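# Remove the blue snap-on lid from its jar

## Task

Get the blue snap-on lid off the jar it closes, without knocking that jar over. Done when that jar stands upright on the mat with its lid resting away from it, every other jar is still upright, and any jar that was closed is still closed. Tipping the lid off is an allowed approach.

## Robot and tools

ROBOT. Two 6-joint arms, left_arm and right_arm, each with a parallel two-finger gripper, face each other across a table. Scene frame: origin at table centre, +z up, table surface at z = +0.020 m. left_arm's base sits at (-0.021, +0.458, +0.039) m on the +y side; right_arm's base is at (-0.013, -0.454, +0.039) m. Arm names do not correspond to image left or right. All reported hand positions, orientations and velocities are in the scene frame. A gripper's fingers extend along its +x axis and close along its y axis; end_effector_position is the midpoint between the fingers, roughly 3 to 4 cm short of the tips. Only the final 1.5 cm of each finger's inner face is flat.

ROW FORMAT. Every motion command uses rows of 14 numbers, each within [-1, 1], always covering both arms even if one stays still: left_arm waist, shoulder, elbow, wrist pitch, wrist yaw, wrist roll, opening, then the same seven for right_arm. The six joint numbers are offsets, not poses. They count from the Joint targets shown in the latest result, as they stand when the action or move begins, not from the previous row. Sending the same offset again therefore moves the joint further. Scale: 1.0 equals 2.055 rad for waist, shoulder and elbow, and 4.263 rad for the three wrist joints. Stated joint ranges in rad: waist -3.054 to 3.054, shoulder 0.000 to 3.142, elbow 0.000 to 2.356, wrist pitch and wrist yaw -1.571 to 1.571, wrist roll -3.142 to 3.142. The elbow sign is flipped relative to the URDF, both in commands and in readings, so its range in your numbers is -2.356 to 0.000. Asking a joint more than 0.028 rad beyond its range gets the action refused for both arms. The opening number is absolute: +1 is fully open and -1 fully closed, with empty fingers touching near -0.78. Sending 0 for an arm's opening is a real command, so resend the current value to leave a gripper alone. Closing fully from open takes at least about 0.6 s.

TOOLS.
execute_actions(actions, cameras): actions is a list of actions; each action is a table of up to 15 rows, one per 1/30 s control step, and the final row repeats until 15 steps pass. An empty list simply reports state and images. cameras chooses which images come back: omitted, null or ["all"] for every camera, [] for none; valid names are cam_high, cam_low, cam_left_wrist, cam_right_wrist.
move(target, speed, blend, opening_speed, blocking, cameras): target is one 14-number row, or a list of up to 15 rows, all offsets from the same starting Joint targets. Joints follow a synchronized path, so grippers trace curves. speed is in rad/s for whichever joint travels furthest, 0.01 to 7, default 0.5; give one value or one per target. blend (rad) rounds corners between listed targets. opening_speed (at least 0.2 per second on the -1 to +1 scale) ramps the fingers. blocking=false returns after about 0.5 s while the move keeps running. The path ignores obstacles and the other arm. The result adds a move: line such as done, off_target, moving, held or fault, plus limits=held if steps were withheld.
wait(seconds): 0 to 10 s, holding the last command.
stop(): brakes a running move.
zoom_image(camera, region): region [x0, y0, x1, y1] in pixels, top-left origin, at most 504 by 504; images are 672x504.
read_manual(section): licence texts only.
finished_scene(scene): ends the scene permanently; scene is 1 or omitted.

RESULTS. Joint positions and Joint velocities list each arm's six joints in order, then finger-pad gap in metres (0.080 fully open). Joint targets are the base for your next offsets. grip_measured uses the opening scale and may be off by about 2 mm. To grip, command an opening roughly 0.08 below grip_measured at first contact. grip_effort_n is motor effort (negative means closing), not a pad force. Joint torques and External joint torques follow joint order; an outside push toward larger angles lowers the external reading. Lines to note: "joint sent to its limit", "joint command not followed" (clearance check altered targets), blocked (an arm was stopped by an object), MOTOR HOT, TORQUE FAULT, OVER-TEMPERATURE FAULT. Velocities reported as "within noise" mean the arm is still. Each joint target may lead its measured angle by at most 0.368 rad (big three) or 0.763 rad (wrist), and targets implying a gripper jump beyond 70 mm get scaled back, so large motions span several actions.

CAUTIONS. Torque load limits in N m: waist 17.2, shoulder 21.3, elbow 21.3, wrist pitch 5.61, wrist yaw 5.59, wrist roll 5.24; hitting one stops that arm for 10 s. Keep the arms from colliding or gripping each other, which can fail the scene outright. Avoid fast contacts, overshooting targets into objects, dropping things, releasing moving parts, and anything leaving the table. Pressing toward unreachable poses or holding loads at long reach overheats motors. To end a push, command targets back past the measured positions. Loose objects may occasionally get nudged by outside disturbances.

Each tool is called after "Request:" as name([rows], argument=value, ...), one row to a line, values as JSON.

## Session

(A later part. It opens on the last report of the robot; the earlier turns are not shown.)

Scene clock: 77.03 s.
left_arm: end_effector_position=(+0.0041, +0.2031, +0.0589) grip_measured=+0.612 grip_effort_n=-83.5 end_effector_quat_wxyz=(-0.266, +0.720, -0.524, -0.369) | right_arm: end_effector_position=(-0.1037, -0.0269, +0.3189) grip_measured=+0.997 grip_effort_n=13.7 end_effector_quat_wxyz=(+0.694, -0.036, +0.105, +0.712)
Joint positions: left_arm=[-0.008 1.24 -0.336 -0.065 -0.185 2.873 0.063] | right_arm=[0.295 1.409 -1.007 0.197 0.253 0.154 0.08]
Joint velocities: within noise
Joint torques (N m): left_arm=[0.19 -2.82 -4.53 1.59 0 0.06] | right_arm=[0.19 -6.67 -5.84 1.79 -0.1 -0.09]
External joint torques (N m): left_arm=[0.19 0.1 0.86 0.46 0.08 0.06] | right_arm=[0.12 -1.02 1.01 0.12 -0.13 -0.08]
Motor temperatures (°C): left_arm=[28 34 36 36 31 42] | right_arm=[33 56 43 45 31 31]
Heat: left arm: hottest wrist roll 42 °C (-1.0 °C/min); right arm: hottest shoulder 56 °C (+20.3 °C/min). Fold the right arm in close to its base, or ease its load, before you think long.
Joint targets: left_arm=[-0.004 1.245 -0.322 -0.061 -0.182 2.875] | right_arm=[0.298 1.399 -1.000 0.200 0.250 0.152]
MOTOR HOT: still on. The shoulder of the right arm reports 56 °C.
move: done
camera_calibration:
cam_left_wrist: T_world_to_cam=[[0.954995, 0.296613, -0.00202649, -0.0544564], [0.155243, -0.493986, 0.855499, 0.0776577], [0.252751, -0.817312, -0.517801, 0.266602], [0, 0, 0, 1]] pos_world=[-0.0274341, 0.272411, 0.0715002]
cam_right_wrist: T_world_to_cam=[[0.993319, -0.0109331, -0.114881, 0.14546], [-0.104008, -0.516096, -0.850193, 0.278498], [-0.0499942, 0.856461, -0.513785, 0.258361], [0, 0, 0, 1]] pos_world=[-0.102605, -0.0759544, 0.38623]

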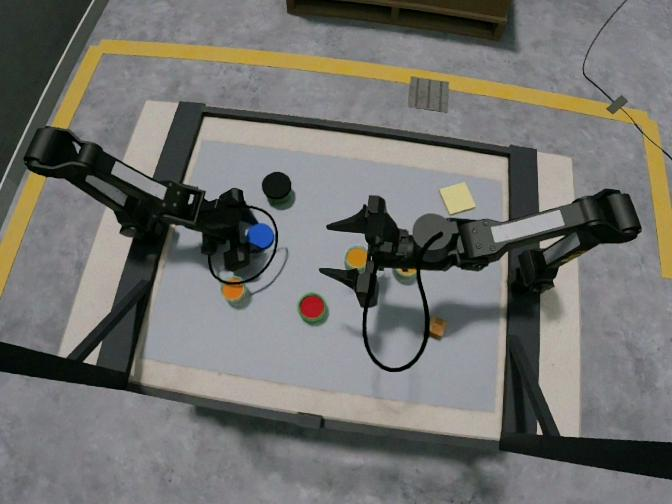

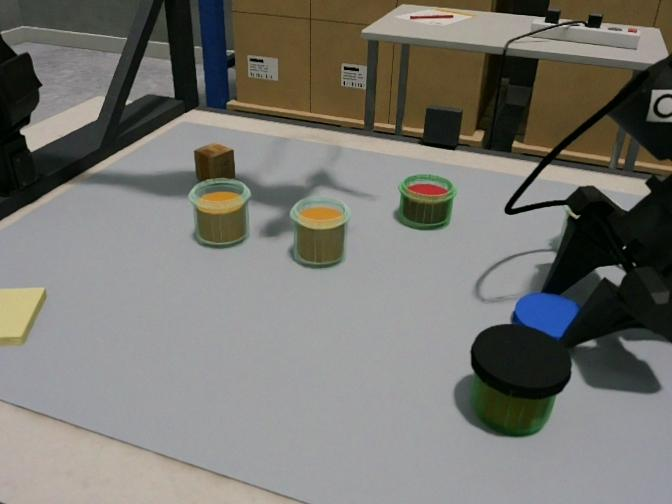

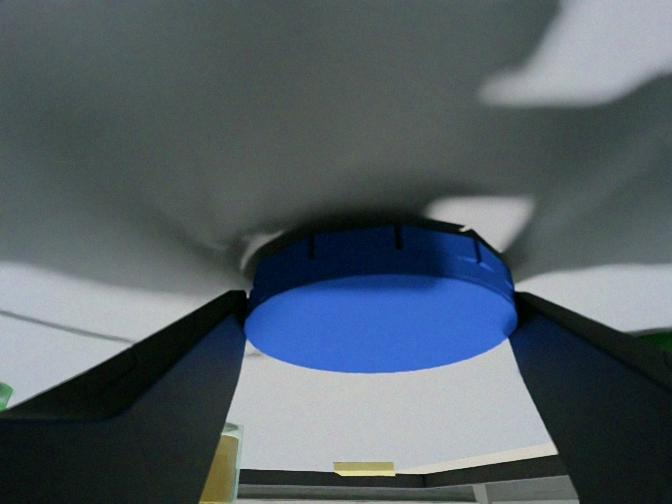

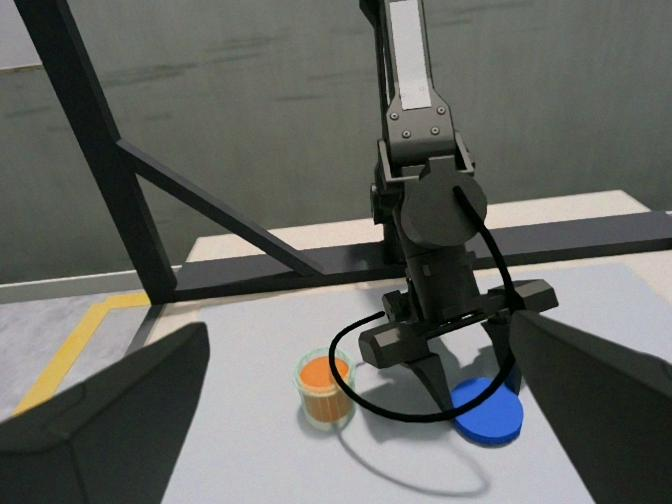

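Request:
move(target=[0, 0.00553, 0.00311, 0.00416, 0, 0, 0.5, 0, 0, 0, 0, 0, 0, 1.0], speed=0.1)

Request:
zoom_image(camera="cam_left_wrist", region=[200, 180, 560, 400])

Scene clock: 78.40 s.
left_arm: end_effector_position=(+0.0041, +0.2030, +0.0564) grip_measured=+0.612 grip_effort_n=-83.5 end_effector_quat_wxyz=(-0.266, +0.720, -0.524, -0.369) | right_arm: end_effector_position=(-0.1037, -0.0269, +0.3189) grip_measured=+0.997 grip_effort_n=14.2 end_effector_quat_wxyz=(+0.694, -0.036, +0.105, +0.712)
Joint positions: left_arm=[-0.008 1.251 -0.329 -0.047 -0.185 2.873 0.063] | right_arm=[0.295 1.409 -1.007 0.197 0.253 0.154 0.08]
Joint velocities: within noise
Joint torques (N m): left_arm=[0.21 -2.87 -4.36 1.58 0 0.06] | right_arm=[0.21 -6.74 -5.85 1.81 -0.11 -0.1]
External joint torques (N m): left_arm=[0.24 0.06 1.01 0.43 0.07 0.06] | right_arm=[0.21 -1.02 1.04 0.13 -0.14 -0.09]
Motor temperatures (°C): left_arm=[28 33 36 36 31 42] | right_arm=[33 55 43 45 31 31]
Heat: left arm: hottest wrist roll 42 °C (-1.0 °C/min); right arm: hottest shoulder 55 °C (+18.2 °C/min). Fold the right arm in close to its base, or ease its load, before you think long.
Joint targets: left_arm=[-0.004 1.256 -0.316 -0.044 -0.182 2.875] | right_arm=[0.298 1.399 -1.000 0.200 0.250 0.152]
MOTOR HOT: still on. The shoulder of the right arm reports 55 °C.
move: done
camera_calibration:
cam_left_wrist: T_world_to_cam=[[0.954997, 0.296608, -0.0021331, -0.0544228], [0.155238, -0.493668, 0.855683, 0.0796472], [0.25275, -0.817505, -0.517497, 0.265256], [0, 0, 0, 1]] pos_world=[-0.0274341, 0.27231, 0.0690005]
cam_right_wrist: T_world_to_cam=[[0.993319, -0.0109331, -0.114881, 0.14546], [-0.104008, -0.516096, -0.850193, 0.278498], [-0.0499942, 0.856461, -0.513785, 0.258361], [0, 0, 0, 1]] pos_world=[-0.102605, -0.0759544, 0.38623]

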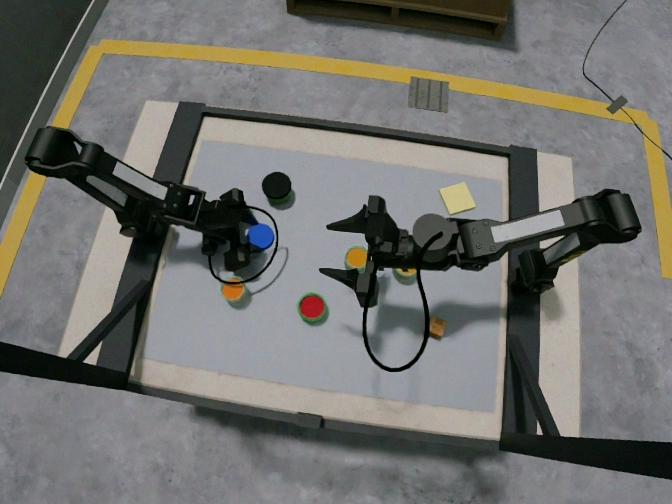

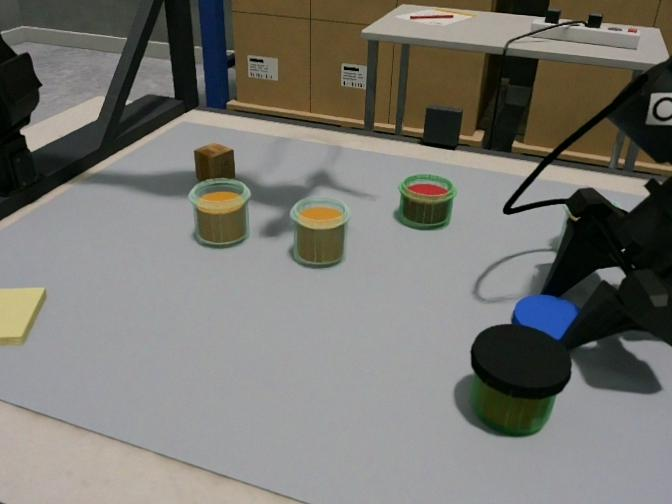

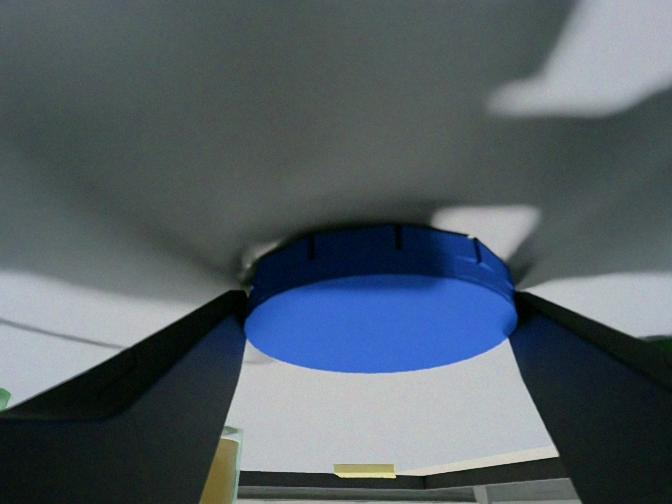

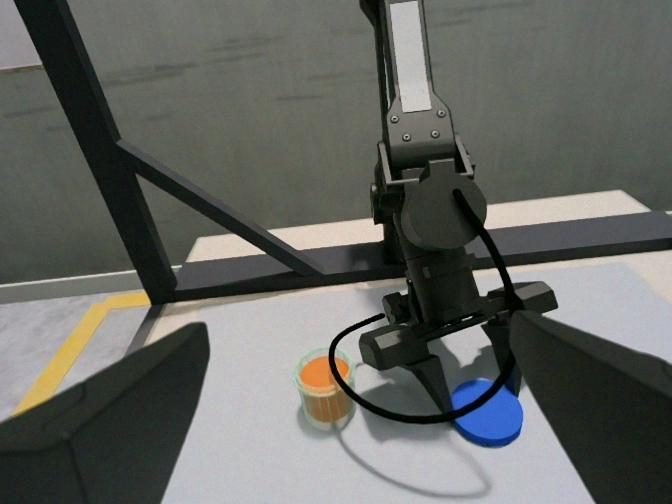

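Scaled by 1.400.

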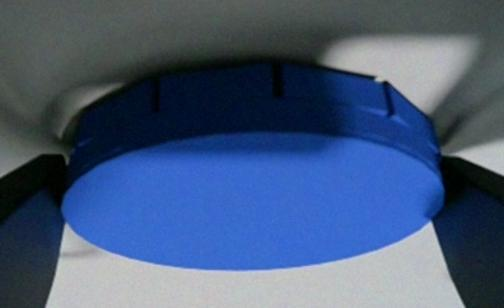

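Request:
move(target=[0, 0.00442, 0.00249, 0.00333, 0, 0, 0.5, 0, 0, 0, 0, 0, 0, 1.0], speed=0.1, cameras=["cam_left_wrist", "cam_low"])

Request:
zoom_image(camera="cam_left_wrist", region=[200, 180, 560, 400])

Scene clock: 79.60 s.
left_arm: end_effector_position=(+0.0042, +0.2024, +0.0551) grip_measured=+0.612 grip_effort_n=-83.5 end_effector_quat_wxyz=(-0.265, +0.720, -0.525, -0.368) | right_arm: end_effector_position=(-0.1037, -0.0269, +0.3189) grip_measured=+0.997 grip_effort_n=14.2 end_effector_quat_wxyz=(+0.694, -0.036, +0.105, +0.712)
Joint positions: left_arm=[-0.008 1.259 -0.325 -0.033 -0.185 2.873 0.063] | right_arm=[0.295 1.409 -1.007 0.197 0.253 0.154 0.08]
Joint velocities: within noise
Joint torques (N m): left_arm=[0.27 -2.66 -4.24 1.54 0 0.07] | right_arm=[0.18 -6.76 -5.92 1.78 -0.1 -0.11]
External joint torques (N m): left_arm=[0.27 0.35 1.14 0.37 0.08 0.08] | right_arm=[0.17 -1.16 0.91 0.13 -0.13 -0.1]
Motor temperatures (°C): left_arm=[28 33 36 36 31 42] | right_arm=[33 55 42 45 31 31]
Heat: left arm: hottest wrist roll 42 °C (-1.0 °C/min); right arm: hottest shoulder 55 °C (+18.1 °C/min). Fold the right arm in close to its base, or ease its load, before you think long.
Joint targets: left_arm=[-0.004 1.265 -0.311 -0.030 -0.182 2.875] | right_arm=[0.298 1.399 -1.000 0.200 0.250 0.152]
MOTOR HOT: still on. The shoulder of the right arm reports 55 °C.
move: done
camera_calibration:
cam_left_wrist: T_world_to_cam=[[0.954884, 0.296964, -0.00306337, -0.0543783], [0.155442, -0.490978, 0.857192, 0.0797002], [0.253051, -0.818995, -0.514987, 0.264255], [0, 0, 0, 1]] pos_world=[-0.0273338, 0.271703, 0.0676029]
Images, in order (width x height): cam_low 672x504, cam_left_wrist 672x504.

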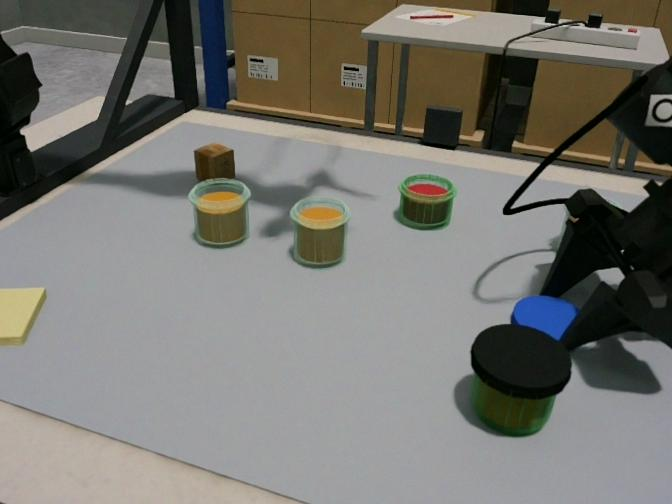

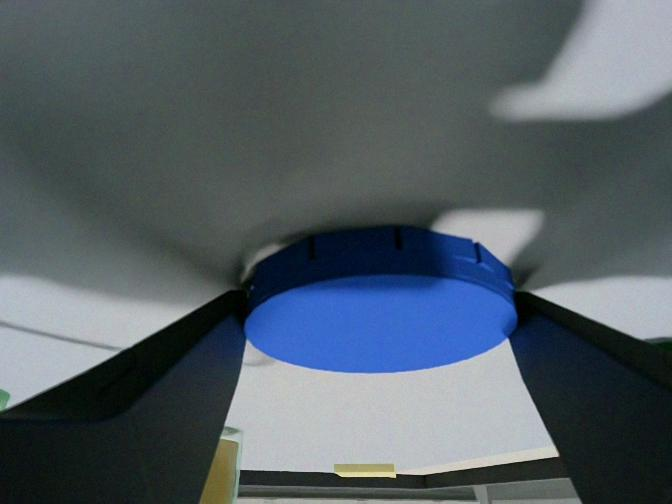

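Scaled by 1.400.

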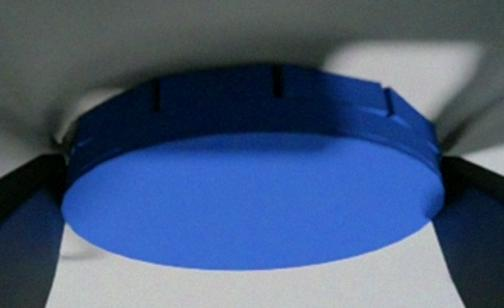

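Request:
move([
  [0, 0, 0, 0, 0, 0, 1.0, 0, 0, 0, 0, 0, 0, 1.0],
  [0, -0.09878, -0.09489, -0.09313, 0, 0, 1.0, 0, 0, 0, 0, 0, 0, 1.0],
], speed=0.3, opening_speed=0.5)

Request:
zoom_image(camera="cam_right_wrist", region=[250, 250, 650, 500])

Request:
zoom_image(camera="cam_low", region=[420, 150, 672, 339])

Scene clock: 83.23 s.
left_arm: end_effector_position=(+0.0043, +0.2112, +0.1083) grip_measured=+0.997 grip_effort_n=17.9 end_effector_quat_wxyz=(-0.278, +0.715, -0.518, -0.378) | right_arm: end_effector_position=(-0.1037, -0.0269, +0.3189) grip_measured=+0.997 grip_effort_n=14.2 end_effector_quat_wxyz=(+0.694, -0.036, +0.105, +0.712)
Joint positions: left_arm=[-0.008 1.069 -0.49 -0.424 -0.185 2.873 0.08] | right_arm=[0.295 1.409 -1.007 0.197 0.253 0.154 0.08]
Joint velocities: within noise
Joint torques (N m): left_arm=[0.31 -3.68 -9.05 1.13 0.01 0.07] | right_arm=[0.16 -6.72 -5.92 1.82 -0.1 -0.08]
External joint torques (N m): left_arm=[0.31 -1.13 -2.77 0 0.09 0.07] | right_arm=[0.19 -1.25 0.78 0.2 -0.14 -0.07]
Motor temperatures (°C): left_arm=[28 33 36 36 31 42] | right_arm=[33 53 42 45 31 31]
Heat: left arm: hottest wrist roll 42 °C (-1.0 °C/min); right arm: hottest shoulder 53 °C (+16.2 °C/min). Fold the right arm in close to its base, or ease its load, before you think long.
Joint targets: left_arm=[-0.004 1.062 -0.506 -0.426 -0.182 2.875] | right_arm=[0.298 1.399 -1.000 0.200 0.250 0.152]
MOTOR HOT: still on. The shoulder of the right arm reports 53 °C.
move: done
camera_calibration:
cam_left_wrist: T_world_to_cam=[[0.954878, 0.296883, 0.0082796, -0.0581427], [0.155156, -0.522419, 0.838454, 0.0471397], [0.253248, -0.799337, -0.544909, 0.297882], [0, 0, 0, 1]] pos_world=[-0.0272329, 0.279996, 0.123275]
cam_right_wrist: T_world_to_cam=[[0.993319, -0.0109331, -0.114881, 0.14546], [-0.104008, -0.516096, -0.850193, 0.278498], [-0.0499942, 0.856461, -0.513785, 0.258361], [0, 0, 0, 1]] pos_world=[-0.102605, -0.0759544, 0.38623]

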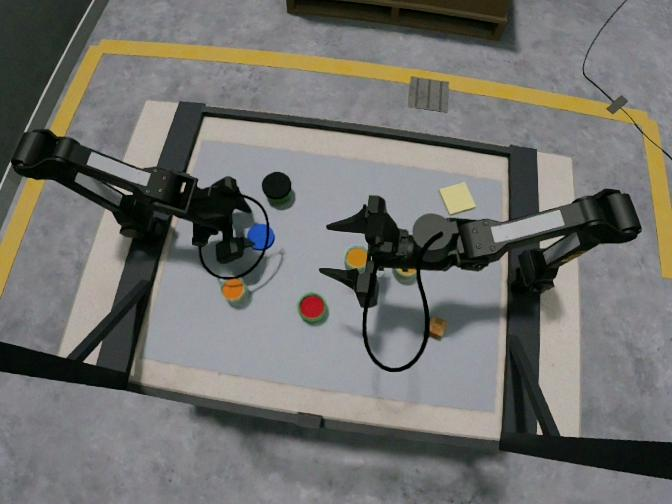

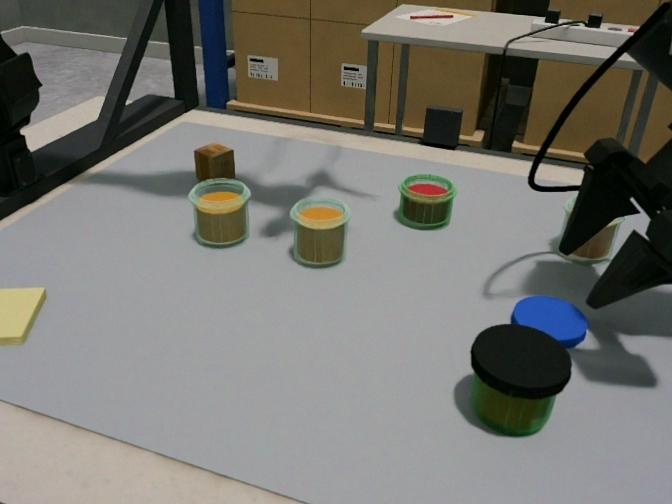

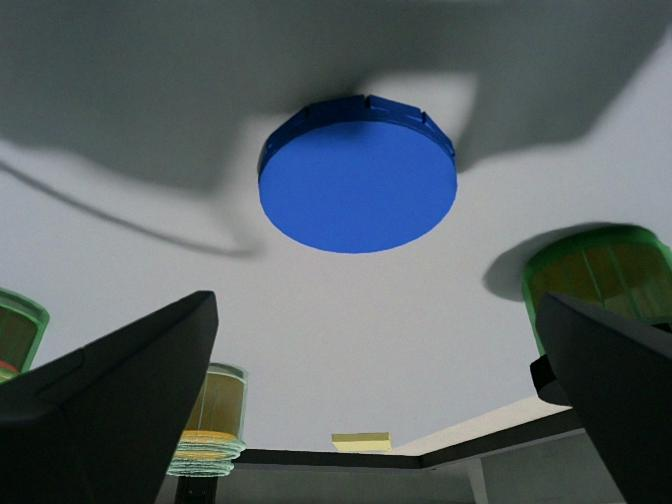

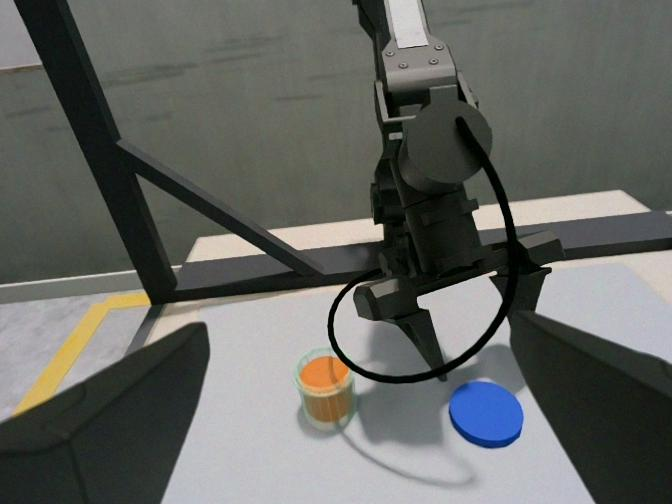

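Scaled by 1.260.

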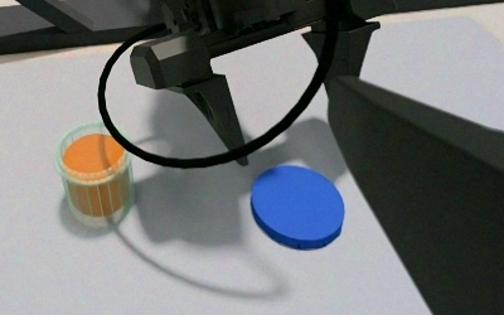

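Scaled by 2.000.

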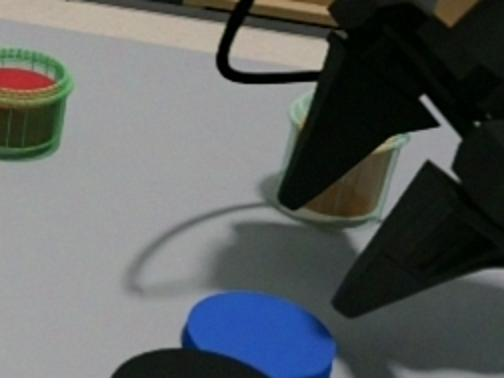

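Request:
finished_scene()

The scene is finished: the task was done.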